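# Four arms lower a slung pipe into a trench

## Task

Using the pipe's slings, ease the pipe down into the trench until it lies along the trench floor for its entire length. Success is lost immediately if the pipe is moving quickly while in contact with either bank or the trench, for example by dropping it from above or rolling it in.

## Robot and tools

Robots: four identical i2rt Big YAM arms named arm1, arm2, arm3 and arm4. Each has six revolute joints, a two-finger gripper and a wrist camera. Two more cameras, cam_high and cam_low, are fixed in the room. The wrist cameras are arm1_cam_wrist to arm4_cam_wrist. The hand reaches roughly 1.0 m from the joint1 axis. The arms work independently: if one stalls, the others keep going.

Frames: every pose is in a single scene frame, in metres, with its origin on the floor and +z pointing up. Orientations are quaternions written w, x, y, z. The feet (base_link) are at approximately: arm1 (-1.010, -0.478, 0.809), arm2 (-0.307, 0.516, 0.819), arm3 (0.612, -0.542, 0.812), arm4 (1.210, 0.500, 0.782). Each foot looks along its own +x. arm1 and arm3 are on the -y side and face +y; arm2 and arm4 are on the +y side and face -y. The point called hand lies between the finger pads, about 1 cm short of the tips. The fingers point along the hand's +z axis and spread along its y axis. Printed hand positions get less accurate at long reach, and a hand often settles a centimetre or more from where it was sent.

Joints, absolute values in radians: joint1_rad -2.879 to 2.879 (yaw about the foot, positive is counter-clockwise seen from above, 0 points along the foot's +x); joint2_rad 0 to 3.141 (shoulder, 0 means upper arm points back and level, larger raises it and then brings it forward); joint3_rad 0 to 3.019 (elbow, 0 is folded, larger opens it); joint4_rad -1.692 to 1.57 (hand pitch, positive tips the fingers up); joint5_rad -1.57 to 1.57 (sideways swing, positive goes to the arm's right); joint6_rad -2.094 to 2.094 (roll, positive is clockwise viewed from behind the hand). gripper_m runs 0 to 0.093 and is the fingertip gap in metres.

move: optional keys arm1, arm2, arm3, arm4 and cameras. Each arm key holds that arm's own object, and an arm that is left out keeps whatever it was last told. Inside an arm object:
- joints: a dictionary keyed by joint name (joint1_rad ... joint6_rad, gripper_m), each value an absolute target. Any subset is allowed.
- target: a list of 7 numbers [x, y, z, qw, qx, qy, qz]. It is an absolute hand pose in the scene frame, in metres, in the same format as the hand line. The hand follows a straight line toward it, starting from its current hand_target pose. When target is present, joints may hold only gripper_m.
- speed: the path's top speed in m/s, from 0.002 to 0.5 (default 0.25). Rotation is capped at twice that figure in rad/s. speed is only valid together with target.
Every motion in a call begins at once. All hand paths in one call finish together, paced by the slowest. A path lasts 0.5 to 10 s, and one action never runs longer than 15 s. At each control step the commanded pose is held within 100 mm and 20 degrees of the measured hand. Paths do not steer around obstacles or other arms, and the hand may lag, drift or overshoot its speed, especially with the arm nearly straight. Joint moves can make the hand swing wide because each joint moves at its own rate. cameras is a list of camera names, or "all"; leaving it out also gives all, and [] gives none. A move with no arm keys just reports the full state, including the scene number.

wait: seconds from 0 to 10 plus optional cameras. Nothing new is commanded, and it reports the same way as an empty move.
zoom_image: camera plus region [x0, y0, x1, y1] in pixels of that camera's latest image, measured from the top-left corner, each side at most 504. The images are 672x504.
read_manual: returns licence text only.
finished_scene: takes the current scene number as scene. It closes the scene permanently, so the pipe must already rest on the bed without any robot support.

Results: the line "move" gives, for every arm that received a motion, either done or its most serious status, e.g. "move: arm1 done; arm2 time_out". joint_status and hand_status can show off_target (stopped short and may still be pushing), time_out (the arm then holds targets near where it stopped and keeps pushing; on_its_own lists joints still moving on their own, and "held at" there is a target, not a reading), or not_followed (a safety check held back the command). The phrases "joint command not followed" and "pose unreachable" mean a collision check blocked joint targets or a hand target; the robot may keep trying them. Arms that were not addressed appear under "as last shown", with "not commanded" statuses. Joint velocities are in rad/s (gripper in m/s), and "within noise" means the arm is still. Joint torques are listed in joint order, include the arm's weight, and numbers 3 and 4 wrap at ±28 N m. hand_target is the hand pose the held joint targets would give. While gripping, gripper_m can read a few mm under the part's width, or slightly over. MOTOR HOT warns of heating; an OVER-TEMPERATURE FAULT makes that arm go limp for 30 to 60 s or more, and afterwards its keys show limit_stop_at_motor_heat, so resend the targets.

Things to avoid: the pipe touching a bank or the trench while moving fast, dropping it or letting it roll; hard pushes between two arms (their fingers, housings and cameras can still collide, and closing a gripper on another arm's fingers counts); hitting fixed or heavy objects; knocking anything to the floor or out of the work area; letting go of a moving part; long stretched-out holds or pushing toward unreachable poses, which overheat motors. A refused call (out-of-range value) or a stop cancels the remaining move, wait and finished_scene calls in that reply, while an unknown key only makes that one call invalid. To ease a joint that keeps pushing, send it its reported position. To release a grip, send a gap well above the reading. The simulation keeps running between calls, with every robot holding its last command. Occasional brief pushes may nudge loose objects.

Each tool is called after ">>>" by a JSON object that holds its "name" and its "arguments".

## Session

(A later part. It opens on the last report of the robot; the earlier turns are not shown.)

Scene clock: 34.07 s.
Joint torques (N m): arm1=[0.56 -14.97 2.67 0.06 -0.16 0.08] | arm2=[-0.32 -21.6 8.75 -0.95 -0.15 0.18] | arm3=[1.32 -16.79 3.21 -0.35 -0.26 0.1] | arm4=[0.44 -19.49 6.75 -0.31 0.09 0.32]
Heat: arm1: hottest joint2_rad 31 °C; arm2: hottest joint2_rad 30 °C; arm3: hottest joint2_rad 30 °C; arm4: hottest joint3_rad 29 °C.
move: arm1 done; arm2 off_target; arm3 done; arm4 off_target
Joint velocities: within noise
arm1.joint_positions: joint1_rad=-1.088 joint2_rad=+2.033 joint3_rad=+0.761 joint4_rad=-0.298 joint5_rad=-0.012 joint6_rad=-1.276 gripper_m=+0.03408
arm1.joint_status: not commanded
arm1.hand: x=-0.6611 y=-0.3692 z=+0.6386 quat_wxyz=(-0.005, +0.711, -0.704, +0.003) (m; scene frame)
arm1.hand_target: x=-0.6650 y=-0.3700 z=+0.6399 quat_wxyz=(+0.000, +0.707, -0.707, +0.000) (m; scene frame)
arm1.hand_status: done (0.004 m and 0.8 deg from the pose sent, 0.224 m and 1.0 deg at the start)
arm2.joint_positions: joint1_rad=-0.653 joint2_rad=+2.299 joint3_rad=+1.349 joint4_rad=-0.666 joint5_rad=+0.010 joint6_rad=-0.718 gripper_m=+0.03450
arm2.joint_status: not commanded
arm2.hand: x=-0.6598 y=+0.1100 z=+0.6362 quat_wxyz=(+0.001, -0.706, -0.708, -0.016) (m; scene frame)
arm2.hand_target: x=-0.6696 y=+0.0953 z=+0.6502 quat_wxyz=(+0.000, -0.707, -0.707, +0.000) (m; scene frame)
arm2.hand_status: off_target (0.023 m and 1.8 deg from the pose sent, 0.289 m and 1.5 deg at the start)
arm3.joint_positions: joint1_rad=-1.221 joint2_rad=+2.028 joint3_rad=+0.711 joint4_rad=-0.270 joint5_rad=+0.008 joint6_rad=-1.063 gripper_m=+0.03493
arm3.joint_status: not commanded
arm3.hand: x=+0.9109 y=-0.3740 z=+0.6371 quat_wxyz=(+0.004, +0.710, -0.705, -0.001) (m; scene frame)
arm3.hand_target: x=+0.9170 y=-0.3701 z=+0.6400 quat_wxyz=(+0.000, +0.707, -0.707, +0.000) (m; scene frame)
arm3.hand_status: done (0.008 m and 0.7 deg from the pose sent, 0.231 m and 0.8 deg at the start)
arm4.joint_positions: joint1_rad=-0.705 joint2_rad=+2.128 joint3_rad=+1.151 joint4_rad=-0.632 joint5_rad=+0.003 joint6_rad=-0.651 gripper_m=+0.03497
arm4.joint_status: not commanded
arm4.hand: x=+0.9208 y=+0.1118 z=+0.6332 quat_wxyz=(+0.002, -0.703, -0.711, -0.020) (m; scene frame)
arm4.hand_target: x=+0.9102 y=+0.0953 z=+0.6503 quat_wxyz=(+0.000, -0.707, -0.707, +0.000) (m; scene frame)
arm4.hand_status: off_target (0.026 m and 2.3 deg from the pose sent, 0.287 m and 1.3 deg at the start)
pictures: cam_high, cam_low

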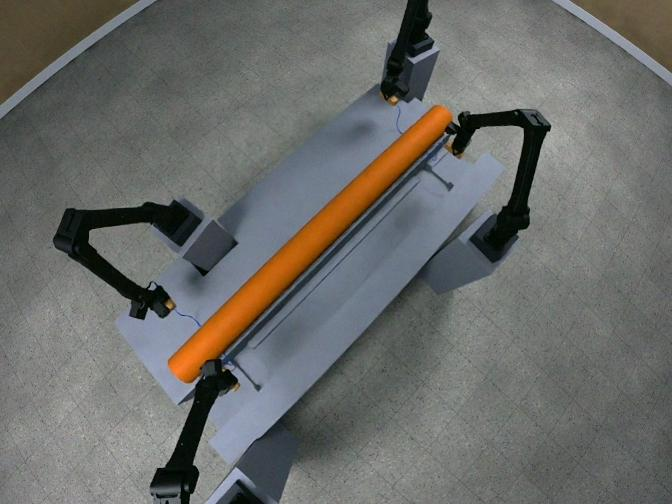

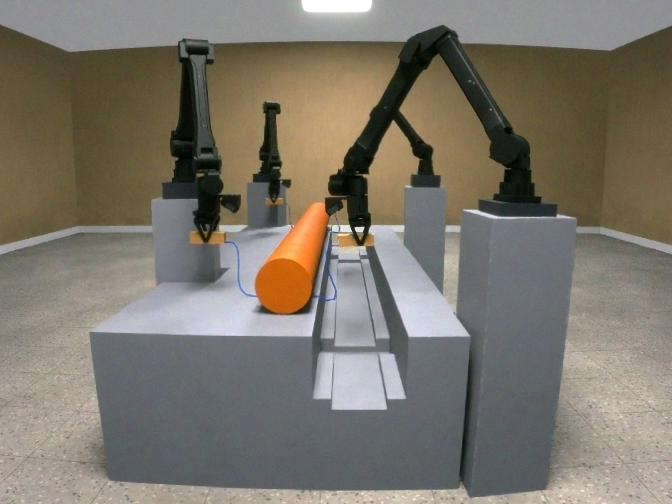

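>>> {"name": "move", "arguments": {"arm1": {"target":[-0.667,-0.333,0.75,0,0.7071,-0.7071,0],"speed":0.12}, "arm2": {"target":[-0.675,0.038,0.78,0,0.7071,0.7071,0],"speed":0.12}, "arm3": {"target":[0.925,-0.33,0.75,0,0.7071,-0.7071,0],"speed":0.12}, "arm4": {"target":[0.905,0.038,0.785,0,0.7071,0.7071,0],"speed":0.12}, "cameras": ["cam_low"]}}

>>> {"name": "move", "arguments": {"arm1": {"target":[-0.66,-0.315,0.82,0,0.7071,-0.7071,0],"speed":0.08}, "arm2": {"target":[-0.677,0.033,0.865,0,0.7071,0.7071,0],"speed":0.08}, "arm3": {"target":[0.935,-0.31,0.82,0,0.7071,-0.7071,0],"speed":0.08}, "arm4": {"target":[0.903,0.033,0.87,0,0.7071,0.7071,0],"speed":0.08}, "cameras": ["cam_low","cam_high"]}}

Scene clock: 39.90 s.
Joint torques (N m): arm1=[-0.44 -15.91 7.08 -0.27 -0.14 0.06] | arm2=[0.26 -23.12 12.19 -0.98 -0.21 0.21] | arm3=[1.44 -17.49 6.91 -0.46 -0.28 0.07] | arm4=[0.91 -21.36 10.51 -0.25 -0.05 0.31]
Heat: arm1: hottest joint2_rad 31 °C; arm2: hottest joint2_rad 31 °C; arm3: hottest joint2_rad 30 °C; arm4: hottest joint3_rad 30 °C.
move: arm1 off_target; arm2 off_target; arm3 off_target; arm4 off_target
Joint velocities: within noise
arm1.joint_positions: joint1_rad=-0.994 joint2_rad=+1.764 joint3_rad=+0.758 joint4_rad=-0.622 joint5_rad=-0.012 joint6_rad=-1.178 gripper_m=+0.03408
arm1.joint_status: not commanded
arm1.hand: x=-0.6862 y=-0.3410 z=+0.7308 quat_wxyz=(+0.023, +0.709, -0.705, -0.008) (m; scene frame)
arm1.hand_target: x=-0.6674 y=-0.3332 z=+0.7499 quat_wxyz=(+0.000, +0.707, -0.707, +0.000) (m; scene frame)
arm1.hand_status: off_target (0.028 m and 2.8 deg from the pose sent, 0.117 m and 0.9 deg at the start)
arm2.joint_positions: joint1_rad=-0.604 joint2_rad=+2.170 joint3_rad=+1.520 joint4_rad=-0.991 joint5_rad=+0.010 joint6_rad=-0.660 gripper_m=+0.03450
arm2.joint_status: not commanded
arm2.hand: x=-0.6655 y=+0.0615 z=+0.7540 quat_wxyz=(+0.004, -0.708, -0.705, -0.028) (m; scene frame)
arm2.hand_target: x=-0.6741 y=+0.0390 z=+0.7804 quat_wxyz=(+0.000, -0.707, -0.707, +0.000) (m; scene frame)
arm2.hand_status: off_target (0.036 m and 3.2 deg from the pose sent, 0.161 m and 1.8 deg at the start)
arm3.joint_positions: joint1_rad=-1.139 joint2_rad=+1.767 joint3_rad=+0.774 joint4_rad=-0.628 joint5_rad=+0.008 joint6_rad=-0.978 gripper_m=+0.03493
arm3.joint_status: not commanded
arm3.hand: x=+0.9096 y=-0.3419 z=+0.7358 quat_wxyz=(+0.021, +0.708, -0.706, -0.003) (m; scene frame)
arm3.hand_target: x=+0.9246 y=-0.3302 z=+0.7501 quat_wxyz=(+0.000, +0.707, -0.707, +0.000) (m; scene frame)
arm3.hand_status: off_target (0.024 m and 2.5 deg from the pose sent, 0.122 m and 0.7 deg at the start)
arm4.joint_positions: joint1_rad=-0.656 joint2_rad=+1.993 joint3_rad=+1.342 joint4_rad=-0.996 joint5_rad=+0.006 joint6_rad=-0.595 gripper_m=+0.03497
arm4.joint_status: not commanded
arm4.hand: x=+0.9170 y=+0.0656 z=+0.7510 quat_wxyz=(+0.008, -0.705, -0.708, -0.038) (m; scene frame)
arm4.hand_target: x=+0.9061 y=+0.0396 z=+0.7856 quat_wxyz=(+0.000, -0.707, -0.707, +0.000) (m; scene frame)
arm4.hand_status: off_target (0.045 m and 4.4 deg from the pose sent, 0.170 m and 2.4 deg at the start)
pictures: cam_low

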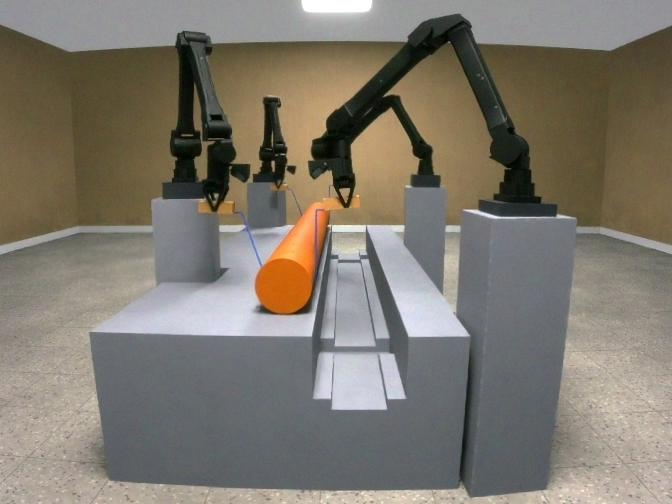

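Scene clock: 41.53 s.
Joint torques (N m): arm1=[-1.2 -18.08 10.11 -1.26 0.1 -0.09] | arm2=[0.21 -28.4 15.91 -1.62 -0.39 0.09] | arm3=[0.79 -22.12 9.29 -1.42 -0.2 -0.01] | arm4=[1.03 -26.05 13.27 -0.98 -0.11 0.23]
Heat: arm1: hottest joint2_rad 31 °C; arm2: hottest joint2_rad 31 °C; arm3: hottest joint2_rad 30 °C; arm4: hottest joint3_rad 30 °C.
move: arm1 off_target; arm2 off_target; arm3 off_target; arm4 off_target
Joint velocities: within noise
arm1.joint_positions: joint1_rad=-0.953 joint2_rad=+1.669 joint3_rad=+0.818 joint4_rad=-0.807 joint5_rad=-0.017 joint6_rad=-1.131 gripper_m=+0.03408
arm1.joint_status: not commanded
arm1.hand: x=-0.6882 y=-0.3243 z=+0.7784 quat_wxyz=(+0.037, +0.706, -0.707, -0.015) (m; scene frame)
arm1.hand_target: x=-0.6617 y=-0.3158 z=+0.8183 quat_wxyz=(+0.000, +0.707, -0.707, +0.000) (m; scene frame)
arm1.hand_status: off_target (0.051 m and 4.5 deg from the pose sent, 0.097 m and 2.8 deg at the start)
arm2.joint_positions: joint1_rad=-0.600 joint2_rad=+2.125 joint3_rad=+1.559 joint4_rad=-1.155 joint5_rad=+0.015 joint6_rad=-0.647 gripper_m=+0.03450
arm2.joint_status: not commanded
arm2.hand: x=-0.6556 y=+0.0722 z=+0.7942 quat_wxyz=(+0.012, -0.710, -0.701, -0.067) (m; scene frame)
arm2.hand_target: x=-0.6735 y=+0.0377 z=+0.8653 quat_wxyz=(+0.000, -0.707, -0.707, +0.000) (m; scene frame)
arm2.hand_status: off_target (0.084 m and 7.8 deg from the pose sent, 0.115 m and 3.2 deg at the start)
arm3.joint_positions: joint1_rad=-1.103 joint2_rad=+1.701 joint3_rad=+0.855 joint4_rad=-0.827 joint5_rad=+0.006 joint6_rad=-0.941 gripper_m=+0.03493
arm3.joint_status: not commanded
arm3.hand: x=+0.9084 y=-0.3267 z=+0.7796 quat_wxyz=(+0.046, +0.708, -0.705, -0.007) (m; scene frame)
arm3.hand_target: x=+0.9335 y=-0.3110 z=+0.8189 quat_wxyz=(+0.000, +0.707, -0.707, +0.000) (m; scene frame)
arm3.hand_status: off_target (0.051 m and 5.4 deg from the pose sent, 0.094 m and 2.5 deg at the start)
arm4.joint_positions: joint1_rad=-0.654 joint2_rad=+1.950 joint3_rad=+1.405 joint4_rad=-1.176 joint5_rad=+0.008 joint6_rad=-0.584 gripper_m=+0.03497
arm4.joint_status: not commanded
arm4.hand: x=+0.9225 y=+0.0727 z=+0.7959 quat_wxyz=(+0.016, -0.706, -0.704, -0.073) (m; scene frame)
arm4.hand_target: x=+0.9064 y=+0.0384 z=+0.8698 quat_wxyz=(-0.001, -0.707, -0.707, +0.000) (m; scene frame)
arm4.hand_status: off_target (0.086 m and 8.6 deg from the pose sent, 0.124 m and 4.4 deg at the start)
pictures: cam_high, cam_low

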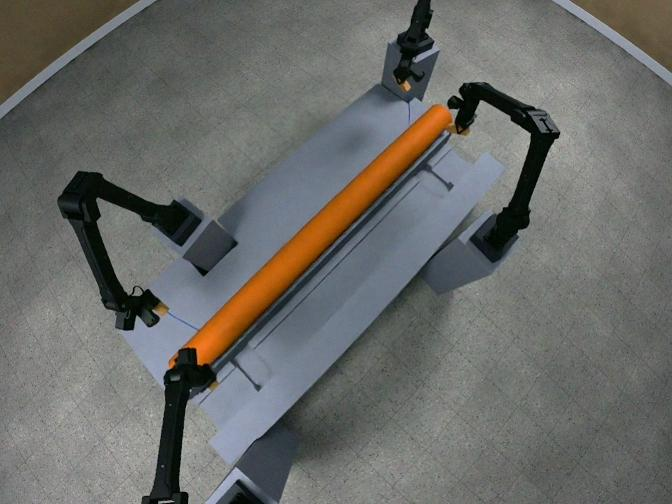

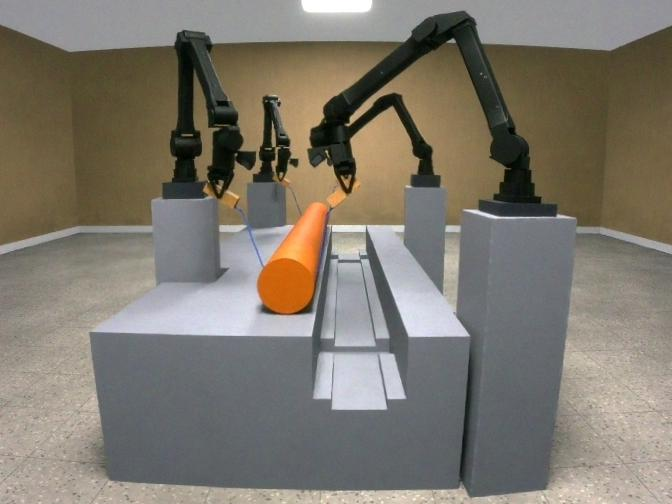

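>>> {"name": "move", "arguments": {"arm1": {"target":[-0.66,-0.315,0.86,0,0.7071,-0.7071,0],"speed":0.08}, "arm2": {"joints":{"joint2_rad":1.995,"joint3_rad":1.68,"joint4_rad":-1.25}}, "arm3": {"target":[0.935,-0.31,0.86,0,0.7071,-0.7071,0],"speed":0.08}, "arm4": {"joints":{"joint2_rad":1.845,"joint3_rad":1.57,"joint4_rad":-1.3}}, "cameras": ["cam_low"]}}

>>> {"name": "move", "arguments": {"arm1": {"target":[-0.655,-0.305,0.895,0,0.7071,-0.7071,0],"speed":0.08}, "arm2": {"joints":{"joint2_rad":1.95,"joint3_rad":1.72,"joint4_rad":-1.32}}, "arm3": {"target":[0.94,-0.30,0.895,0,0.7071,-0.7071,0],"speed":0.08}, "arm4": {"joints":{"joint2_rad":1.795,"joint3_rad":1.61,"joint4_rad":-1.36}}, "cameras": ["cam_low","cam_high"]}}

Scene clock: 50.00 s.
Joint torques (N m): arm1=[-1.61 -19.08 11.73 -1.62 0.11 -0.16] | arm2=[-0.5 -32.5 16.34 -2.58 -0.26 0] | arm3=[0.56 -22.42 10.77 -1.62 -0.03 -0.04] | arm4=[0.56 -28.04 14.37 -2.11 -0.06 0.12]
Heat: arm1: hottest joint2_rad 32 °C; arm2: hottest joint3_rad 34 °C; arm3: hottest joint2_rad 31 °C; arm4: hottest joint3_rad 34 °C.
move: arm1 off_target; arm2 done; arm3 off_target; arm4 time_out
Joint velocities: within noise
arm1.joint_positions: joint1_rad=-0.949 joint2_rad=+1.609 joint3_rad=+0.845 joint4_rad=-0.912 joint5_rad=-0.018 joint6_rad=-1.127 gripper_m=+0.03408
arm1.joint_status: not commanded
arm1.hand: x=-0.6919 y=-0.3241 z=+0.8074 quat_wxyz=(+0.045, +0.706, -0.707, -0.018) (m; scene frame)
arm1.hand_target: x=-0.6624 y=-0.3160 z=+0.8575 quat_wxyz=(+0.000, +0.707, -0.707, +0.001) (m; scene frame)
arm1.hand_status: off_target (0.062 m and 5.6 deg from the pose sent, 0.087 m and 4.5 deg at the start)
arm2.joint_positions: joint1_rad=-0.590 joint2_rad=+2.116 joint3_rad=+1.594 joint4_rad=-1.201 joint5_rad=+0.012 joint6_rad=-0.638 gripper_m=+0.03450
arm2.joint_status: all done
arm2.hand: x=-0.6544 y=+0.0646 z=+0.8113 quat_wxyz=(+0.011, -0.710, -0.701, -0.068) (m; scene frame)
arm2.hand_target: x=-0.6740 y=+0.0377 z=+0.9097 quat_wxyz=(-0.002, -0.707, -0.707, +0.010) (m; scene frame)
arm2.hand_status: not commanded
arm3.joint_positions: joint1_rad=-1.100 joint2_rad=+1.637 joint3_rad=+0.884 joint4_rad=-0.936 joint5_rad=+0.003 joint6_rad=-0.938 gripper_m=+0.03493
arm3.joint_status: not commanded
arm3.hand: x=+0.9054 y=-0.3270 z=+0.8112 quat_wxyz=(+0.054, +0.707, -0.705, -0.010) (m; scene frame)
arm3.hand_target: x=+0.9329 y=-0.3115 z=+0.8585 quat_wxyz=(+0.000, +0.707, -0.707, +0.000) (m; scene frame)
arm3.hand_status: off_target (0.060 m and 6.3 deg from the pose sent, 0.086 m and 5.4 deg at the start)
arm4.joint_positions: joint1_rad=-0.647 joint2_rad=+1.950 joint3_rad=+1.472 joint4_rad=-1.244 joint5_rad=+0.007 joint6_rad=-0.577 gripper_m=+0.03497
arm4.joint_status: joint3_rad time_out (moved +0.067 of +0.165); joint4_rad time_out (moved -0.067 of -0.124); the others done
arm4.on_its_own: joint3_rad reads +1.472 and still pushes toward +1.570 since a time_out; joint4_rad reads -1.244 and still pushes toward -1.300 since a time_out
arm4.hand: x=+0.9192 y=+0.0603 z=+0.8180 quat_wxyz=(+0.016, -0.706, -0.704, -0.074) (m; scene frame)
arm4.hand_target: x=+0.9040 y=+0.0350 z=+0.9067 quat_wxyz=(+0.000, -0.707, -0.707, -0.003) (m; scene frame)
arm4.hand_status: not commanded
pictures: cam_low

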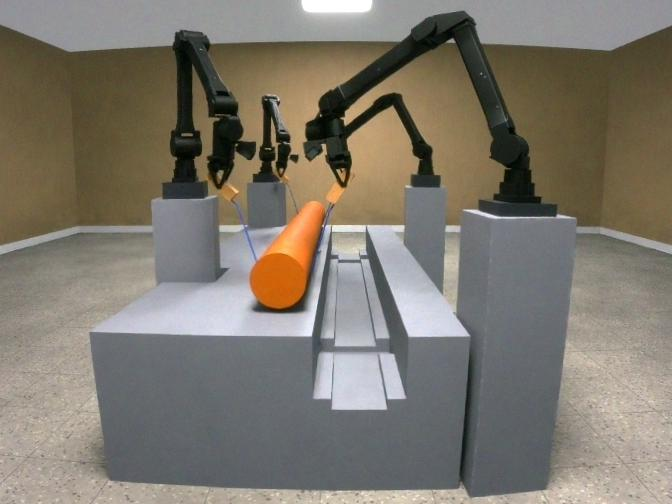

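not run: a stop came earlier in this reply.

>>> {"name": "move", "arguments": {"arm1": {"target":[-0.655,-0.295,0.90,0,0.7071,-0.7071,0],"speed":0.08}, "arm2": {"joints":{"joint2_rad":1.94,"joint3_rad":1.69,"joint4_rad":-1.30}}, "arm3": {"target":[0.94,-0.29,0.90,0,0.7071,-0.7071,0],"speed":0.08}, "arm4": {"joints":{"joint2_rad":1.785,"joint3_rad":1.58,"joint4_rad":-1.34}}, "cameras": ["cam_low","cam_high"]}}

Scene clock: 54.97 s.
Joint torques (N m): arm1=[-1.14 -19.43 13.23 -1.65 0.15 -0.15] | arm2=[-0.56 -32.44 17.36 -2.86 -0.26 -0.02] | arm3=[0.85 -24.35 12.12 -1.76 -0.04 -0.04] | arm4=[0.5 -30.27 14.61 -2.19 -0.06 0.12]
Heat: arm1: hottest joint2_rad 32 °C; arm2: hottest joint3_rad 35 °C; arm3: hottest joint2_rad 31 °C; arm4: hottest joint3_rad 35 °C.
move: arm1 off_target; arm2 time_out; arm3 off_target; arm4 time_out
Joint velocities: within noise
arm1.joint_positions: joint1_rad=-0.916 joint2_rad=+1.581 joint3_rad=+0.923 joint4_rad=-1.032 joint5_rad=-0.018 joint6_rad=-1.092 gripper_m=+0.03408
arm1.joint_status: not commanded
arm1.hand: x=-0.6866 y=-0.3074 z=+0.8404 quat_wxyz=(+0.052, +0.705, -0.707, -0.018) (m; scene frame)
arm1.hand_target: x=-0.6583 y=-0.2965 z=+0.8974 quat_wxyz=(+0.000, +0.707, -0.707, +0.001) (m; scene frame)
arm1.hand_status: off_target (0.069 m and 6.4 deg from the pose sent, 0.104 m and 5.6 deg at the start)
arm2.joint_positions: joint1_rad=-0.590 joint2_rad=+2.065 joint3_rad=+1.595 joint4_rad=-1.243 joint5_rad=+0.012 joint6_rad=-0.637 gripper_m=+0.03450
arm2.joint_status: joint3_rad time_out (moved +0.001 of +0.096); joint4_rad time_out (moved -0.042 of -0.099); the others done
arm2.on_its_own: joint3_rad reads +1.595 and still pushes toward +1.690 since a time_out; joint4_rad reads -1.243 and still pushes toward -1.300 since a time_out
arm2.hand: x=-0.6524 y=+0.0673 z=+0.8408 quat_wxyz=(+0.010, -0.710, -0.701, -0.063) (m; scene frame)
arm2.hand_target: x=-0.6695 y=+0.0439 z=+0.9449 quat_wxyz=(-0.003, -0.707, -0.707, +0.018) (m; scene frame)
arm2.hand_status: not commanded
arm3.joint_positions: joint1_rad=-1.070 joint2_rad=+1.627 joint3_rad=+0.966 joint4_rad=-1.050 joint5_rad=+0.003 joint6_rad=-0.904 gripper_m=+0.03493
arm3.joint_status: not commanded
arm3.hand: x=+0.9094 y=-0.3100 z=+0.8398 quat_wxyz=(+0.065, +0.706, -0.705, -0.009) (m; scene frame)
arm3.hand_target: x=+0.9368 y=-0.2924 z=+0.8981 quat_wxyz=(+0.000, +0.707, -0.707, +0.000) (m; scene frame)
arm3.hand_status: off_target (0.070 m and 7.6 deg from the pose sent, 0.102 m and 6.3 deg at the start)
arm4.joint_positions: joint1_rad=-0.646 joint2_rad=+1.919 joint3_rad=+1.480 joint4_rad=-1.283 joint5_rad=+0.006 joint6_rad=-0.577 gripper_m=+0.03497
arm4.joint_status: joint3_rad time_out (moved +0.009 of +0.108); joint4_rad time_out (moved -0.039 of -0.096); the others done
arm4.on_its_own: joint3_rad reads +1.480 and still pushes toward +1.580 since a time_out; joint4_rad reads -1.283 and still pushes toward -1.340 since a time_out
arm4.hand: x=+0.9211 y=+0.0629 z=+0.8379 quat_wxyz=(+0.016, -0.706, -0.704, -0.074) (m; scene frame)
arm4.hand_target: x=+0.9078 y=+0.0410 z=+0.9423 quat_wxyz=(-0.003, -0.707, -0.707, +0.012) (m; scene frame)
arm4.hand_status: not commanded
pictures: cam_high, cam_low

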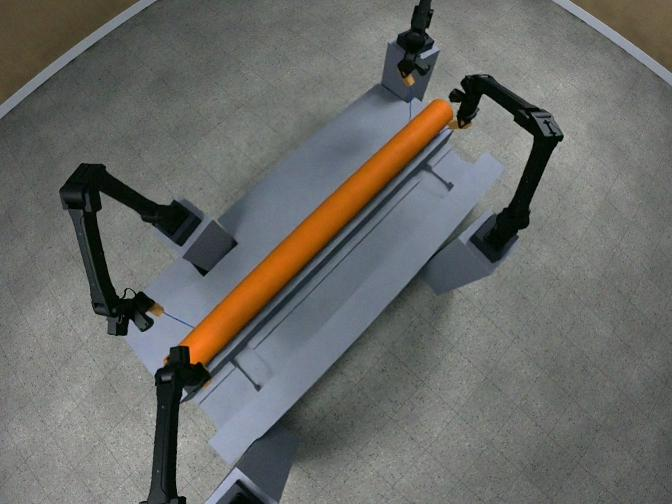

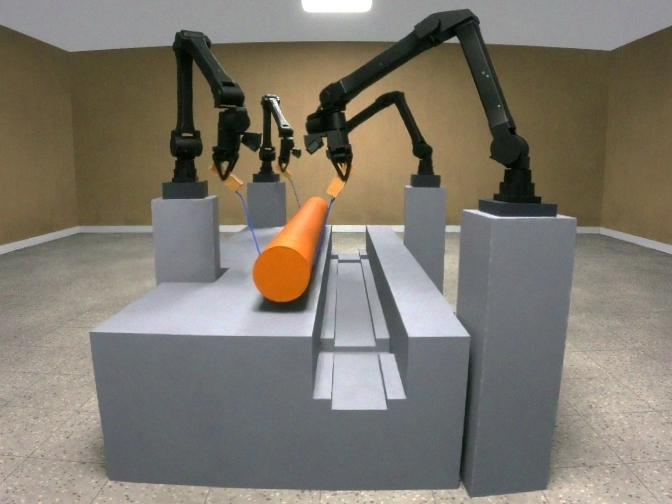

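>>> {"name": "move", "arguments": {"arm1": {"target":[-0.652,-0.172,0.917,0,0.7071,-0.7071,0],"speed":0.09}, "arm2": {"target":[-0.677,0.165,0.935,0,0.7071,0.7071,0],"speed":0.09}, "arm3": {"target":[0.938,-0.17,0.917,0,0.7071,-0.7071,0],"speed":0.09}, "arm4": {"target":[0.907,0.165,0.94,0,0.7071,0.7071,0],"speed":0.09}, "cameras": ["cam_low"]}}

>>> {"name": "move", "arguments": {"arm1": {"target":[-0.650,-0.055,0.925,0,0.7071,-0.7071,0],"speed":0.09}, "arm2": {"target":[-0.679,0.25,0.91,0,0.7071,0.7071,0],"speed":0.09}, "arm3": {"target":[0.938,-0.050,0.93,0,0.7071,-0.7071,0],"speed":0.09}, "arm4": {"target":[0.905,0.25,0.92,0,0.7071,0.7071,0],"speed":0.09}, "cameras": ["cam_low","cam_high"]}}

>>> {"name": "zoom_image", "arguments": {"camera": "cam_low", "region": [230, 150, 450, 420]}}

Scene clock: 62.53 s.
Joint torques (N m): arm1=[-1.55 -19.78 15.12 -1.59 -0.01 -0.09] | arm2=[-2.43 -27.93 11.49 -1.52 -0.33 -0.11] | arm3=[0.56 -25.64 13.29 -1.65 -0.14 0] | arm4=[-0.79 -25.17 9.84 -0.96 -0.13 -0.17]
Heat: arm1: hottest joint3_rad 33 °C; arm2: hottest joint3_rad 36 °C; arm3: hottest joint3_rad 33 °C; arm4: hottest joint3_rad 35 °C.
move: arm1 off_target; arm2 off_target; arm3 off_target; arm4 off_target
Joint velocities: within noise
arm1.joint_positions: joint1_rad=-0.686 joint2_rad=+1.696 joint3_rad=+1.134 joint4_rad=-1.113 joint5_rad=-0.016 joint6_rad=-0.866 gripper_m=+0.03408
arm1.joint_status: not commanded
arm1.hand: x=-0.6826 y=-0.1942 z=+0.8583 quat_wxyz=(+0.050, +0.706, -0.706, -0.004) (m; scene frame)
arm1.hand_target: x=-0.6555 y=-0.1751 z=+0.9164 quat_wxyz=(-0.001, +0.707, -0.707, +0.000) (m; scene frame)
arm1.hand_status: off_target (0.070 m and 5.7 deg from the pose sent, 0.159 m and 6.4 deg at the start)
arm2.joint_positions: joint1_rad=-0.718 joint2_rad=+1.861 joint3_rad=+1.349 joint4_rad=-1.194 joint5_rad=+0.019 joint6_rad=-0.779 gripper_m=+0.03450
arm2.joint_status: not commanded
arm2.hand: x=-0.6573 y=+0.1676 z=+0.8669 quat_wxyz=(+0.004, -0.705, -0.706, -0.061) (m; scene frame)
arm2.hand_target: x=-0.6747 y=+0.1667 z=+0.9318 quat_wxyz=(+0.002, -0.707, -0.707, +0.000) (m; scene frame)
arm2.hand_status: off_target (0.071 m and 7.0 deg from the pose sent, 0.138 m and 7.4 deg at the start; pose on its path clipped on 13 of 64 steps)
arm3.joint_positions: joint1_rad=-0.875 joint2_rad=+1.775 joint3_rad=+1.228 joint4_rad=-1.147 joint5_rad=+0.003 joint6_rad=-0.716 gripper_m=+0.03493
arm3.joint_status: not commanded
arm3.hand: x=+0.9132 y=-0.1938 z=+0.8591 quat_wxyz=(+0.056, +0.708, -0.704, +0.004) (m; scene frame)
arm3.hand_target: x=+0.9353 y=-0.1732 z=+0.9165 quat_wxyz=(+0.000, +0.707, -0.707, +0.000) (m; scene frame)
arm3.hand_status: off_target (0.067 m and 6.5 deg from the pose sent, 0.162 m and 7.6 deg at the start)
arm4.joint_positions: joint1_rad=-0.776 joint2_rad=+1.672 joint3_rad=+1.225 joint4_rad=-1.258 joint5_rad=+0.013 joint6_rad=-0.699 gripper_m=+0.03497
arm4.joint_status: not commanded
arm4.hand: x=+0.9210 y=+0.1690 z=+0.8711 quat_wxyz=(+0.009, -0.709, -0.702, -0.067) (m; scene frame)
arm4.hand_target: x=+0.9093 y=+0.1669 z=+0.9359 quat_wxyz=(+0.002, -0.707, -0.707, +0.000) (m; scene frame)
arm4.hand_status: off_target (0.070 m and 7.8 deg from the pose sent, 0.145 m and 8.6 deg at the start; pose on its path clipped on 8 of 64 steps)
pictures: cam_low

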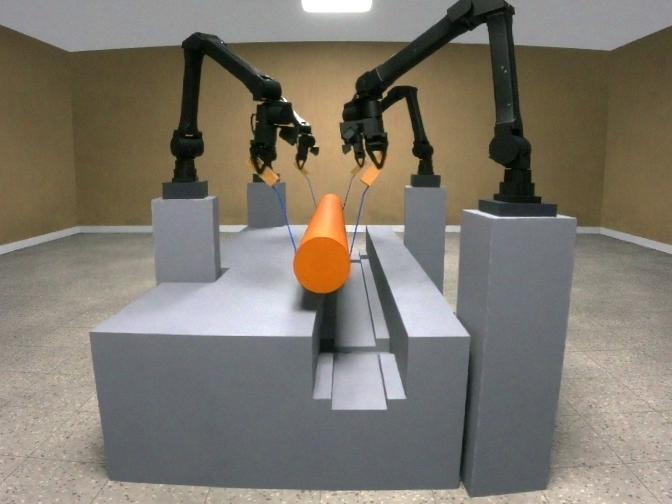

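Scene clock: 65.07 s.
Joint torques (N m): arm1=[-0.79 -24.35 16.06 -1.48 -0.21 -0.06] | arm2=[-2.37 -24.64 10.91 -1.18 -0.3 -0.11] | arm3=[0.91 -32.09 14.16 -1.51 -0.17 0] | arm4=[-0.79 -21.42 9.63 -0.68 -0.07 -0.15]
Heat: arm1: hottest joint3_rad 35 °C; arm2: hottest joint3_rad 37 °C; arm3: hottest joint3_rad 33 °C; arm4: hottest joint3_rad 35 °C.
move: arm1 off_target; arm2 off_target; arm3 off_target; arm4 off_target
Joint velocities: within noise
arm1.joint_positions: joint1_rad=-0.528 joint2_rad=+1.902 joint3_rad=+1.410 joint4_rad=-1.211 joint5_rad=-0.011 joint6_rad=-0.707 gripper_m=+0.03408
arm1.joint_status: not commanded
arm1.hand: x=-0.6789 y=-0.0865 z=+0.8503 quat_wxyz=(+0.064, +0.705, -0.706, +0.008) (m; scene frame)
arm1.hand_target: x=-0.6546 y=-0.0604 z=+0.9246 quat_wxyz=(-0.001, +0.707, -0.707, +0.000) (m; scene frame)
arm1.hand_status: off_target (0.086 m and 7.4 deg from the pose sent, 0.158 m and 5.7 deg at the start)
arm2.joint_positions: joint1_rad=-0.857 joint2_rad=+1.749 joint3_rad=+1.150 joint4_rad=-1.102 joint5_rad=+0.019 joint6_rad=-0.918 gripper_m=+0.03450
arm2.joint_status: not commanded
arm2.hand: x=-0.6578 y=+0.2530 z=+0.8544 quat_wxyz=(-0.005, -0.705, -0.707, -0.059) (m; scene frame)
arm2.hand_target: x=-0.6770 y=+0.2511 z=+0.9076 quat_wxyz=(+0.001, -0.707, -0.707, +0.000) (m; scene frame)
arm2.hand_status: off_target (0.060 m and 6.8 deg from the pose sent, 0.096 m and 7.0 deg at the start)
arm3.joint_positions: joint1_rad=-0.746 joint2_rad=+2.010 joint3_rad=+1.574 joint4_rad=-1.284 joint5_rad=+0.003 joint6_rad=-0.582 gripper_m=+0.03493
arm3.joint_status: not commanded
arm3.hand: x=+0.9164 y=-0.0803 z=+0.8551 quat_wxyz=(+0.068, +0.706, -0.705, +0.014) (m; scene frame)
arm3.hand_target: x=+0.9345 y=-0.0553 z=+0.9298 quat_wxyz=(-0.001, +0.707, -0.707, +0.000) (m; scene frame)
arm3.hand_status: off_target (0.084 m and 8.0 deg from the pose sent, 0.162 m and 6.5 deg at the start)
arm4.joint_positions: joint1_rad=-0.927 joint2_rad=+1.531 joint3_rad=+1.033 joint4_rad=-1.201 joint5_rad=+0.010 joint6_rad=-0.851 gripper_m=+0.03497
arm4.joint_status: not commanded
arm4.hand: x=+0.9208 y=+0.2550 z=+0.8644 quat_wxyz=(-0.002, -0.709, -0.702, -0.065) (m; scene frame)
arm4.hand_target: x=+0.9069 y=+0.2512 z=+0.9171 quat_wxyz=(+0.001, -0.707, -0.707, +0.000) (m; scene frame)
arm4.hand_status: off_target (0.058 m and 7.5 deg from the pose sent, 0.096 m and 7.8 deg at the start)
pictures: cam_high, cam_low

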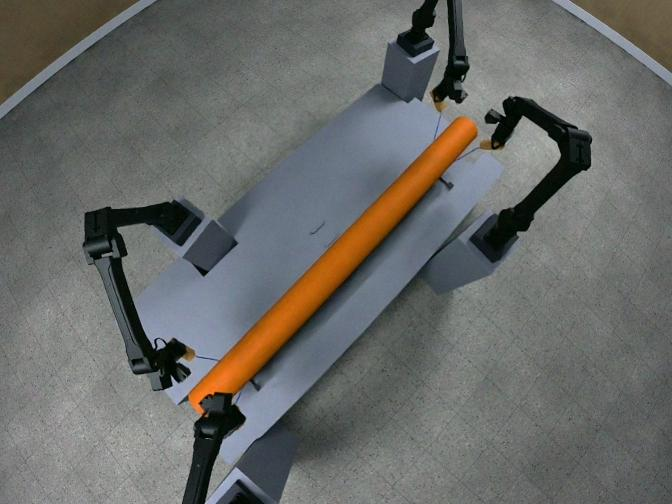

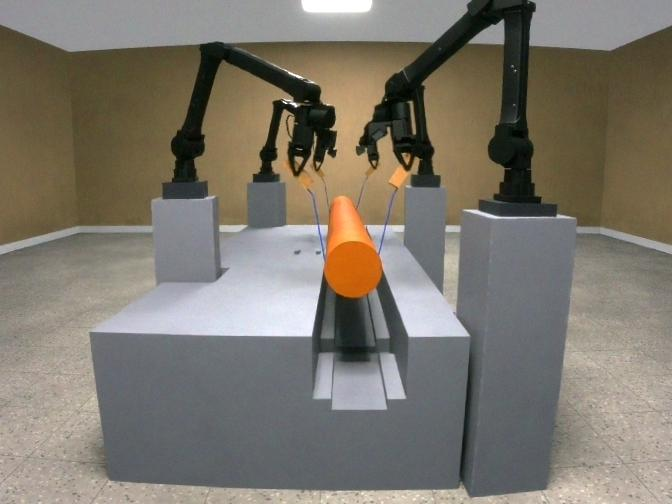

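Scaled by 1.867.

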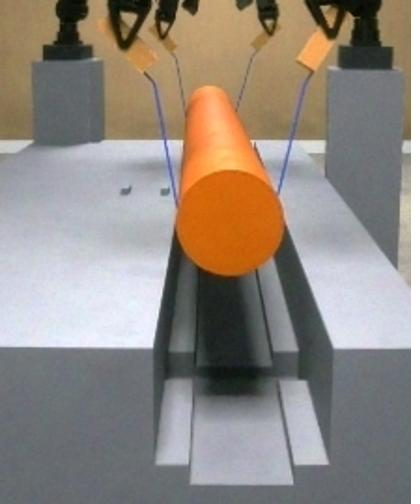

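>>> {"name": "move", "arguments": {"arm1": {"target":[-0.652,-0.042,0.82,0,0.7071,-0.7071,0],"speed":0.08}, "arm2": {"target":[-0.68,0.243,0.79,0,0.7071,0.7071,0],"speed":0.08}, "arm3": {"target":[0.936,-0.035,0.825,0,0.7071,-0.7071,0],"speed":0.08}, "arm4": {"target":[0.904,0.243,0.795,0,0.7071,0.7071,0],"speed":0.08}, "cameras": ["cam_low"]}}

>>> {"name": "zoom_image", "arguments": {"camera": "cam_low", "region": [230, 150, 450, 420]}}

Scene clock: 70.77 s.
Joint torques (N m): arm1=[-1.08 -26.64 9.59 -0.1 -0.22 -0.01] | arm2=[-1.85 -22.77 8.59 -0.84 -0.37 -0.03] | arm3=[1.32 -33.26 9.48 -0.43 -0.19 0.04] | arm4=[-0.15 -19.19 7.73 -0.25 -0.16 -0.06]
Heat: arm1: hottest joint3_rad 37 °C; arm2: hottest joint3_rad 37 °C; arm3: hottest joint3_rad 34 °C; arm4: hottest joint3_rad 35 °C.
move: arm1 off_target; arm2 off_target; arm3 off_target; arm4 off_target
Joint velocities: within noise
arm1.joint_positions: joint1_rad=-0.511 joint2_rad=+2.057 joint3_rad=+1.405 joint4_rad=-1.025 joint5_rad=-0.012 joint6_rad=-0.690 gripper_m=+0.03408
arm1.joint_status: not commanded
arm1.hand: x=-0.6702 y=-0.0639 z=+0.7648 quat_wxyz=(+0.052, +0.706, -0.706, +0.007) (m; scene frame)
arm1.hand_target: x=-0.6535 y=-0.0440 z=+0.8190 quat_wxyz=(+0.000, +0.707, -0.707, +0.000) (m; scene frame)
arm1.hand_status: off_target (0.062 m and 6.0 deg from the pose sent, 0.060 m and 7.4 deg at the start)
arm2.joint_positions: joint1_rad=-0.857 joint2_rad=+1.918 joint3_rad=+1.051 joint4_rad=-0.809 joint5_rad=+0.020 joint6_rad=-0.919 gripper_m=+0.03450
arm2.joint_status: not commanded
arm2.hand: x=-0.6555 y=+0.2533 z=+0.7503 quat_wxyz=(-0.003, -0.706, -0.707, -0.047) (m; scene frame)
arm2.hand_target: x=-0.6788 y=+0.2439 z=+0.7890 quat_wxyz=(+0.001, -0.707, -0.707, +0.000) (m; scene frame)
arm2.hand_status: off_target (0.048 m and 5.4 deg from the pose sent, 0.069 m and 6.8 deg at the start)
arm3.joint_positions: joint1_rad=-0.732 joint2_rad=+2.151 joint3_rad=+1.556 joint4_rad=-1.097 joint5_rad=+0.003 joint6_rad=-0.568 gripper_m=+0.03493
arm3.joint_status: not commanded
arm3.hand: x=+0.9207 y=-0.0594 z=+0.7676 quat_wxyz=(+0.054, +0.707, -0.705, +0.012) (m; scene frame)
arm3.hand_target: x=+0.9345 y=-0.0371 z=+0.8244 quat_wxyz=(+0.000, +0.707, -0.707, +0.000) (m; scene frame)
arm3.hand_status: off_target (0.064 m and 6.3 deg from the pose sent, 0.058 m and 8.0 deg at the start)
arm4.joint_positions: joint1_rad=-0.927 joint2_rad=+1.691 joint3_rad=+0.882 joint4_rad=-0.863 joint5_rad=+0.011 joint6_rad=-0.851 gripper_m=+0.03497
arm4.joint_status: not commanded
arm4.hand: x=+0.9250 y=+0.2582 z=+0.7567 quat_wxyz=(+0.000, -0.709, -0.703, -0.051) (m; scene frame)
arm4.hand_target: x=+0.9050 y=+0.2439 z=+0.7939 quat_wxyz=(+0.001, -0.707, -0.707, +0.000) (m; scene frame)
arm4.hand_status: off_target (0.046 m and 5.9 deg from the pose sent, 0.072 m and 7.5 deg at the start)
pictures: cam_low

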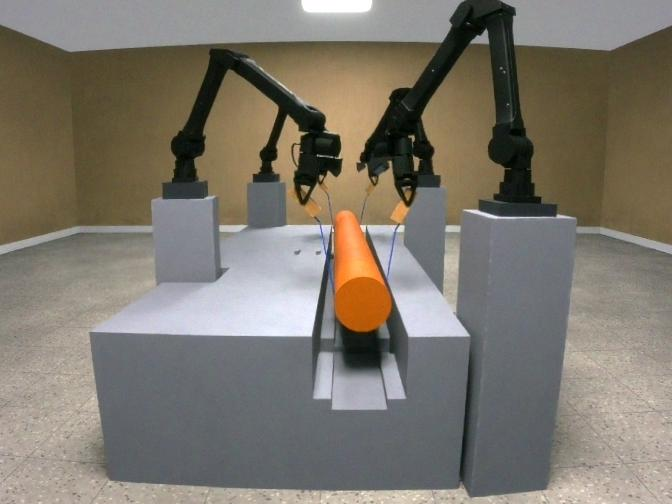

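Scaled by 1.867.

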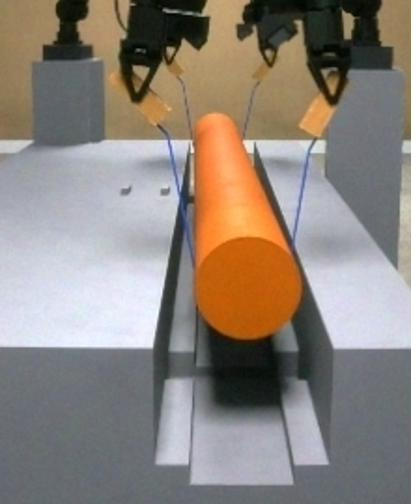

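>>> {"name": "move", "arguments": {"arm1": {"target":[-0.652,-0.040,0.728,0,0.7071,-0.7071,0],"speed":0.08}, "arm2": {"target":[-0.68,0.243,0.708,0,0.7071,0.7071,0],"speed":0.08}, "arm3": {"target":[0.936,-0.043,0.738,0,0.7071,-0.7071,0],"speed":0.08}, "arm4": {"target":[0.904,0.234,0.713,0,0.7071,0.7071,0],"speed":0.08}, "cameras": ["cam_low","cam_high"]}}

>>> {"name": "zoom_image", "arguments": {"camera": "cam_low", "region": [230, 150, 450, 420]}}

Scene clock: 77.50 s.
Joint torques (N m): arm1=[-0.5 -27.11 8.2 -0.03 -0.27 0] | arm2=[-2.02 -23.71 6.19 -0.84 -0.37 -0.05] | arm3=[0.67 -33.67 8.18 -0.42 -0.16 -0.05] | arm4=[0.56 -20.13 5.34 -0.18 -0.17 0.13]
Heat: arm1: hottest joint3_rad 37 °C; arm2: hottest joint2_rad 37 °C; arm3: hottest joint3_rad 34 °C; arm4: hottest joint3_rad 35 °C.
move: arm1 off_target; arm2 off_target; arm3 off_target; arm4 off_target
Joint velocities: within noise
arm1.joint_positions: joint1_rad=-0.506 joint2_rad=+2.197 joint3_rad=+1.371 joint4_rad=-0.840 joint5_rad=-0.012 joint6_rad=-0.687 gripper_m=+0.03408
arm1.joint_status: not commanded
arm1.hand: x=-0.6723 y=-0.0642 z=+0.6798 quat_wxyz=(+0.046, +0.707, -0.705, +0.007) (m; scene frame)
arm1.hand_target: x=-0.6531 y=-0.0413 z=+0.7274 quat_wxyz=(+0.000, +0.707, -0.707, +0.000) (m; scene frame)
arm1.hand_status: off_target (0.058 m and 5.3 deg from the pose sent, 0.048 m and 6.0 deg at the start)
arm2.joint_positions: joint1_rad=-0.857 joint2_rad=+2.087 joint3_rad=+1.036 joint4_rad=-0.612 joint5_rad=+0.020 joint6_rad=-0.919 gripper_m=+0.03450
arm2.joint_status: not commanded
arm2.hand: x=-0.6549 y=+0.2525 z=+0.6724 quat_wxyz=(-0.002, -0.706, -0.707, -0.040) (m; scene frame)
arm2.hand_target: x=-0.6792 y=+0.2437 z=+0.7068 quat_wxyz=(+0.001, -0.707, -0.707, +0.000) (m; scene frame)
arm2.hand_status: off_target (0.045 m and 4.6 deg from the pose sent, 0.050 m and 5.4 deg at the start)
arm3.joint_positions: joint1_rad=-0.732 joint2_rad=+2.258 joint3_rad=+1.485 joint4_rad=-0.912 joint5_rad=+0.003 joint6_rad=-0.568 gripper_m=+0.03493
arm3.joint_status: not commanded
arm3.hand: x=+0.9140 y=-0.0696 z=+0.6847 quat_wxyz=(+0.051, +0.707, -0.706, +0.012) (m; scene frame)
arm3.hand_target: x=+0.9348 y=-0.0449 z=+0.7375 quat_wxyz=(+0.000, +0.707, -0.707, +0.000) (m; scene frame)
arm3.hand_status: off_target (0.063 m and 6.0 deg from the pose sent, 0.037 m and 6.3 deg at the start)
arm4.joint_positions: joint1_rad=-0.923 joint2_rad=+1.876 joint3_rad=+0.859 joint4_rad=-0.637 joint5_rad=+0.009 joint6_rad=-0.851 gripper_m=+0.03497
arm4.joint_status: not commanded
arm4.hand: x=+0.9210 y=+0.2517 z=+0.6806 quat_wxyz=(-0.001, -0.708, -0.705, -0.042) (m; scene frame)
arm4.hand_target: x=+0.9047 y=+0.2346 z=+0.7118 quat_wxyz=(+0.000, -0.707, -0.707, +0.000) (m; scene frame)
arm4.hand_status: off_target (0.041 m and 4.9 deg from the pose sent, 0.054 m and 5.9 deg at the start)
pictures: cam_high, cam_low

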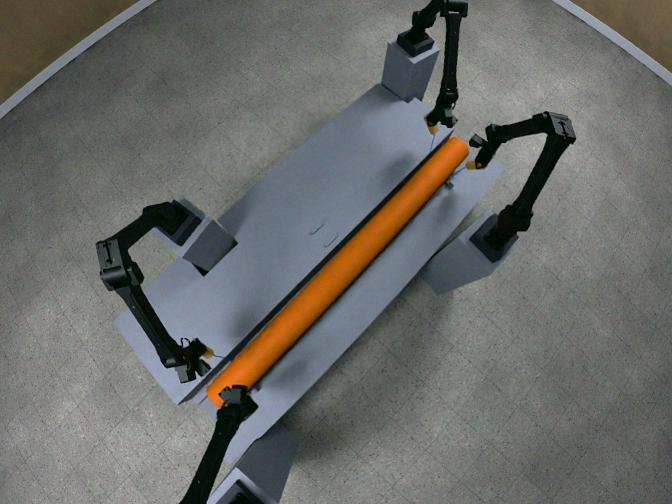

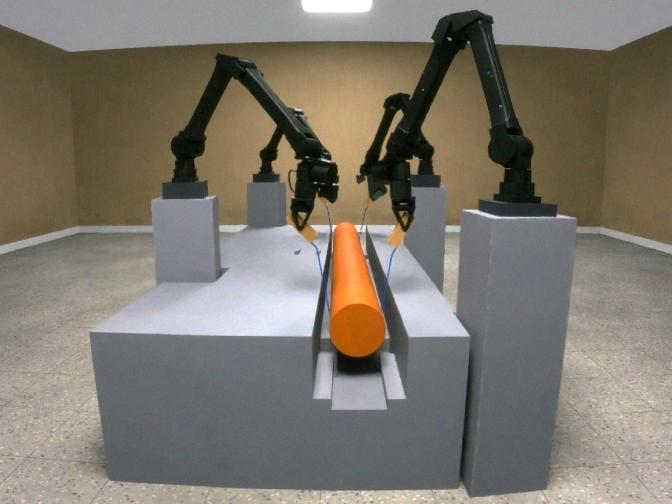

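Scaled by 1.867.

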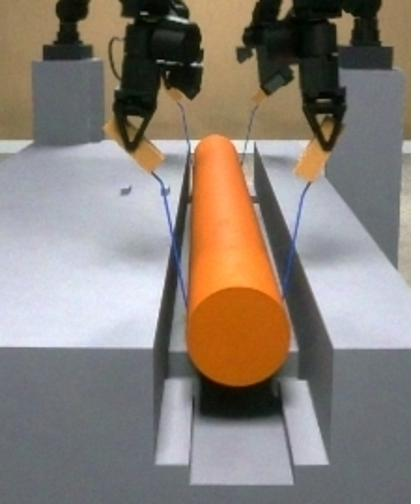

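>>> {"name": "move", "arguments": {"arm1": {"target":[-0.651,-0.034,0.66,0,0.7071,-0.7071,0],"speed":0.07}, "arm2": {"target":[-0.681,0.243,0.64,0,0.7071,0.7071,0],"speed":0.07}, "arm3": {"target":[0.938,-0.028,0.67,0,0.7071,-0.7071,0],"speed":0.07}, "arm4": {"target":[0.903,0.24,0.64,0,0.7071,0.7071,0],"speed":0.07}, "cameras": ["cam_low"]}}

>>> {"name": "zoom_image", "arguments": {"camera": "cam_low", "region": [230, 150, 450, 420]}}

Scene clock: 84.87 s.
Joint torques (N m): arm1=[-0.97 -25.05 8.49 -0.27 -0.11 -0.05] | arm2=[-2.2 -23.59 6.52 -0.92 -0.4 -0.09] | arm3=[1.44 -32.97 9.39 -0.55 -0.22 0] | arm4=[-0.15 -20.42 3.51 -0.2 -0.09 -0.03]
Heat: arm1: hottest joint3_rad 37 °C; arm2: hottest joint2_rad 37 °C; arm3: hottest joint2_rad 34 °C; arm4: hottest joint3_rad 35 °C.
move: arm1 off_target; arm2 off_target; arm3 off_target; arm4 off_target
Joint velocities: within noise
arm1.joint_positions: joint1_rad=-0.497 joint2_rad=+2.312 joint3_rad=+1.371 joint4_rad=-0.718 joint5_rad=-0.014 joint6_rad=-0.678 gripper_m=+0.03408
arm1.joint_status: not commanded
arm1.hand: x=-0.6776 y=-0.0644 z=+0.6178 quat_wxyz=(+0.043, +0.707, -0.706, +0.006) (m; scene frame)
arm1.hand_target: x=-0.6521 y=-0.0355 z=+0.6605 quat_wxyz=(+0.000, +0.707, -0.707, +0.000) (m; scene frame)
arm1.hand_status: off_target (0.058 m and 5.0 deg from the pose sent, 0.042 m and 5.4 deg at the start)
arm2.joint_positions: joint1_rad=-0.858 joint2_rad=+2.236 joint3_rad=+1.036 joint4_rad=-0.466 joint5_rad=+0.021 joint6_rad=-0.920 gripper_m=+0.03450
arm2.joint_status: not commanded
arm2.hand: x=-0.6468 y=+0.2585 z=+0.6081 quat_wxyz=(-0.001, -0.706, -0.707, -0.042) (m; scene frame)
arm2.hand_target: x=-0.6799 y=+0.2440 z=+0.6396 quat_wxyz=(+0.001, -0.707, -0.707, +0.000) (m; scene frame)
arm2.hand_status: off_target (0.049 m and 4.8 deg from the pose sent, 0.043 m and 4.6 deg at the start)
arm3.joint_positions: joint1_rad=-0.732 joint2_rad=+2.384 joint3_rad=+1.505 joint4_rad=-0.817 joint5_rad=+0.004 joint6_rad=-0.564 gripper_m=+0.03493
arm3.joint_status: not commanded
arm3.hand: x=+0.9122 y=-0.0719 z=+0.6184 quat_wxyz=(+0.056, +0.705, -0.707, +0.013) (m; scene frame)
arm3.hand_target: x=+0.9361 y=-0.0309 z=+0.6711 quat_wxyz=(+0.000, +0.707, -0.707, +0.000) (m; scene frame)
arm3.hand_status: off_target (0.072 m and 6.6 deg from the pose sent, 0.050 m and 6.0 deg at the start)
arm4.joint_positions: joint1_rad=-0.923 joint2_rad=+2.058 joint3_rad=+0.851 joint4_rad=-0.437 joint5_rad=+0.009 joint6_rad=-0.851 gripper_m=+0.03497
arm4.joint_status: not commanded
arm4.hand: x=+0.9244 y=+0.2541 z=+0.6105 quat_wxyz=(-0.001, -0.709, -0.705, -0.038) (m; scene frame)
arm4.hand_target: x=+0.9035 y=+0.2405 z=+0.6387 quat_wxyz=(+0.001, -0.707, -0.707, +0.000) (m; scene frame)
arm4.hand_status: off_target (0.039 m and 4.3 deg from the pose sent, 0.046 m and 4.9 deg at the start)
pictures: cam_low

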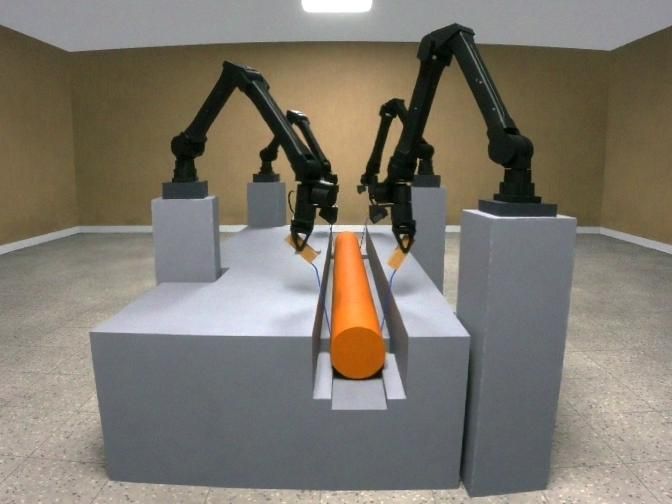

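Scaled by 1.867.

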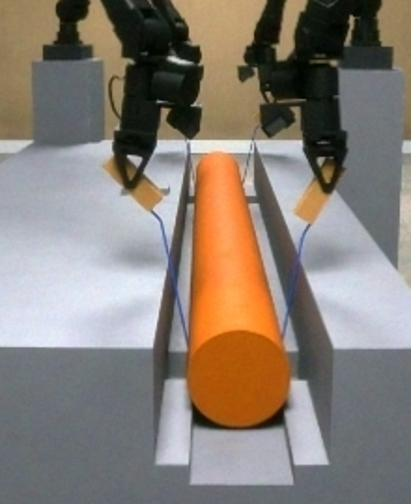

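>>> {"name": "move", "arguments": {"arm1": {"target":[-0.651,-0.034,0.61,0,0.7071,-0.7071,0],"speed":0.04}, "arm2": {"target":[-0.678,0.243,0.595,0,0.7071,0.7071,0],"speed":0.04}, "arm3": {"target":[0.938,-0.028,0.618,0,0.7071,-0.7071,0],"speed":0.04}, "arm4": {"target":[0.905,0.24,0.592,0,0.7071,0.7071,0],"speed":0.04}, "cameras": ["cam_low"]}}

>>> {"name": "zoom_image", "arguments": {"camera": "cam_low", "region": [230, 150, 450, 420]}}

Scene clock: 89.77 s.
Joint torques (N m): arm1=[-0.91 -19.55 8.47 0.72 -0.17 0.01] | arm2=[-1.73 -17.67 6.22 0.01 -0.28 0.04] | arm3=[1.44 -26.11 8.27 0.4 -0.21 0.02] | arm4=[-0.15 -14.27 4.26 0.68 -0.08 0]
Heat: arm1: hottest joint2_rad 37 °C; arm2: hottest joint2_rad 38 °C; arm3: hottest joint2_rad 35 °C; arm4: hottest joint3_rad 34 °C.
move: arm1 off_target; arm2 off_target; arm3 off_target; arm4 off_target
Joint velocities: within noise
arm1.joint_positions: joint1_rad=-0.497 joint2_rad=+2.330 joint3_rad=+1.400 joint4_rad=-0.670 joint5_rad=-0.014 joint6_rad=-0.678 gripper_m=+0.03408
arm1.joint_status: not commanded
arm1.hand: x=-0.6638 y=-0.0473 z=+0.6139 quat_wxyz=(+0.014, +0.708, -0.706, +0.003) (m; scene frame)
arm1.hand_target: x=-0.6513 y=-0.0345 z=+0.6105 quat_wxyz=(+0.000, +0.707, -0.707, +0.000) (m; scene frame)
arm1.hand_status: off_target (0.019 m and 1.6 deg from the pose sent, 0.041 m and 5.0 deg at the start)
arm2.joint_positions: joint1_rad=-0.862 joint2_rad=+2.279 joint3_rad=+1.059 joint4_rad=-0.403 joint5_rad=+0.016 joint6_rad=-0.929 gripper_m=+0.03450
arm2.joint_status: not commanded
arm2.hand: x=-0.6584 y=+0.2506 z=+0.5919 quat_wxyz=(-0.001, -0.705, -0.709, -0.021) (m; scene frame)
arm2.hand_target: x=-0.6777 y=+0.2433 z=+0.5956 quat_wxyz=(+0.000, -0.707, -0.707, +0.000) (m; scene frame)
arm2.hand_status: off_target (0.021 m and 2.4 deg from the pose sent, 0.037 m and 4.8 deg at the start)
arm3.joint_positions: joint1_rad=-0.732 joint2_rad=+2.405 joint3_rad=+1.554 joint4_rad=-0.761 joint5_rad=+0.004 joint6_rad=-0.564 gripper_m=+0.03493
arm3.joint_status: not commanded
arm3.hand: x=+0.9300 y=-0.0438 z=+0.6172 quat_wxyz=(+0.015, +0.706, -0.708, +0.004) (m; scene frame)
arm3.hand_target: x=+0.9377 y=-0.0285 z=+0.6184 quat_wxyz=(+0.000, +0.707, -0.707, +0.000) (m; scene frame)
arm3.hand_status: off_target (0.018 m and 1.8 deg from the pose sent, 0.051 m and 6.6 deg at the start)
arm4.joint_positions: joint1_rad=-0.923 joint2_rad=+2.111 joint3_rad=+0.851 joint4_rad=-0.346 joint5_rad=+0.008 joint6_rad=-0.851 gripper_m=+0.03497
arm4.joint_status: not commanded
arm4.hand: x=+0.9201 y=+0.2500 z=+0.5901 quat_wxyz=(+0.000, -0.709, -0.705, -0.019) (m; scene frame)
arm4.hand_target: x=+0.9052 y=+0.2403 z=+0.5925 quat_wxyz=(+0.000, -0.707, -0.707, +0.000) (m; scene frame)
arm4.hand_status: off_target (0.018 m and 2.2 deg from the pose sent, 0.030 m and 4.3 deg at the start)
pictures: cam_low

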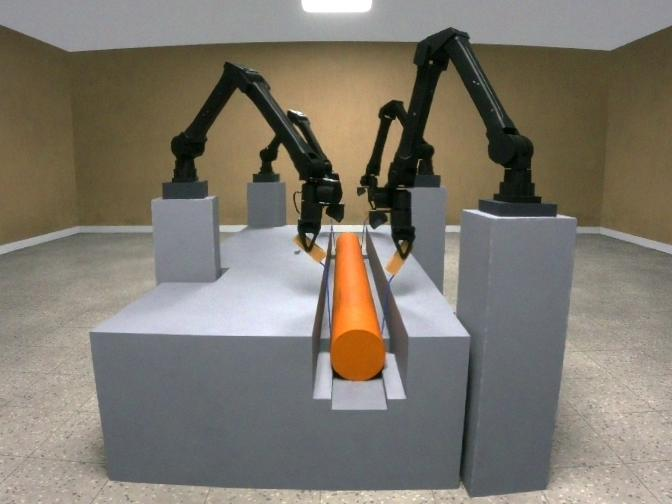

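Scaled by 1.867.

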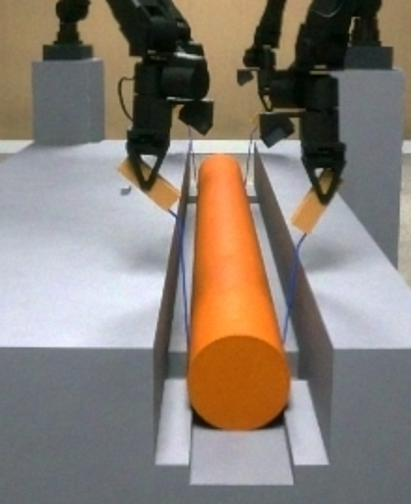

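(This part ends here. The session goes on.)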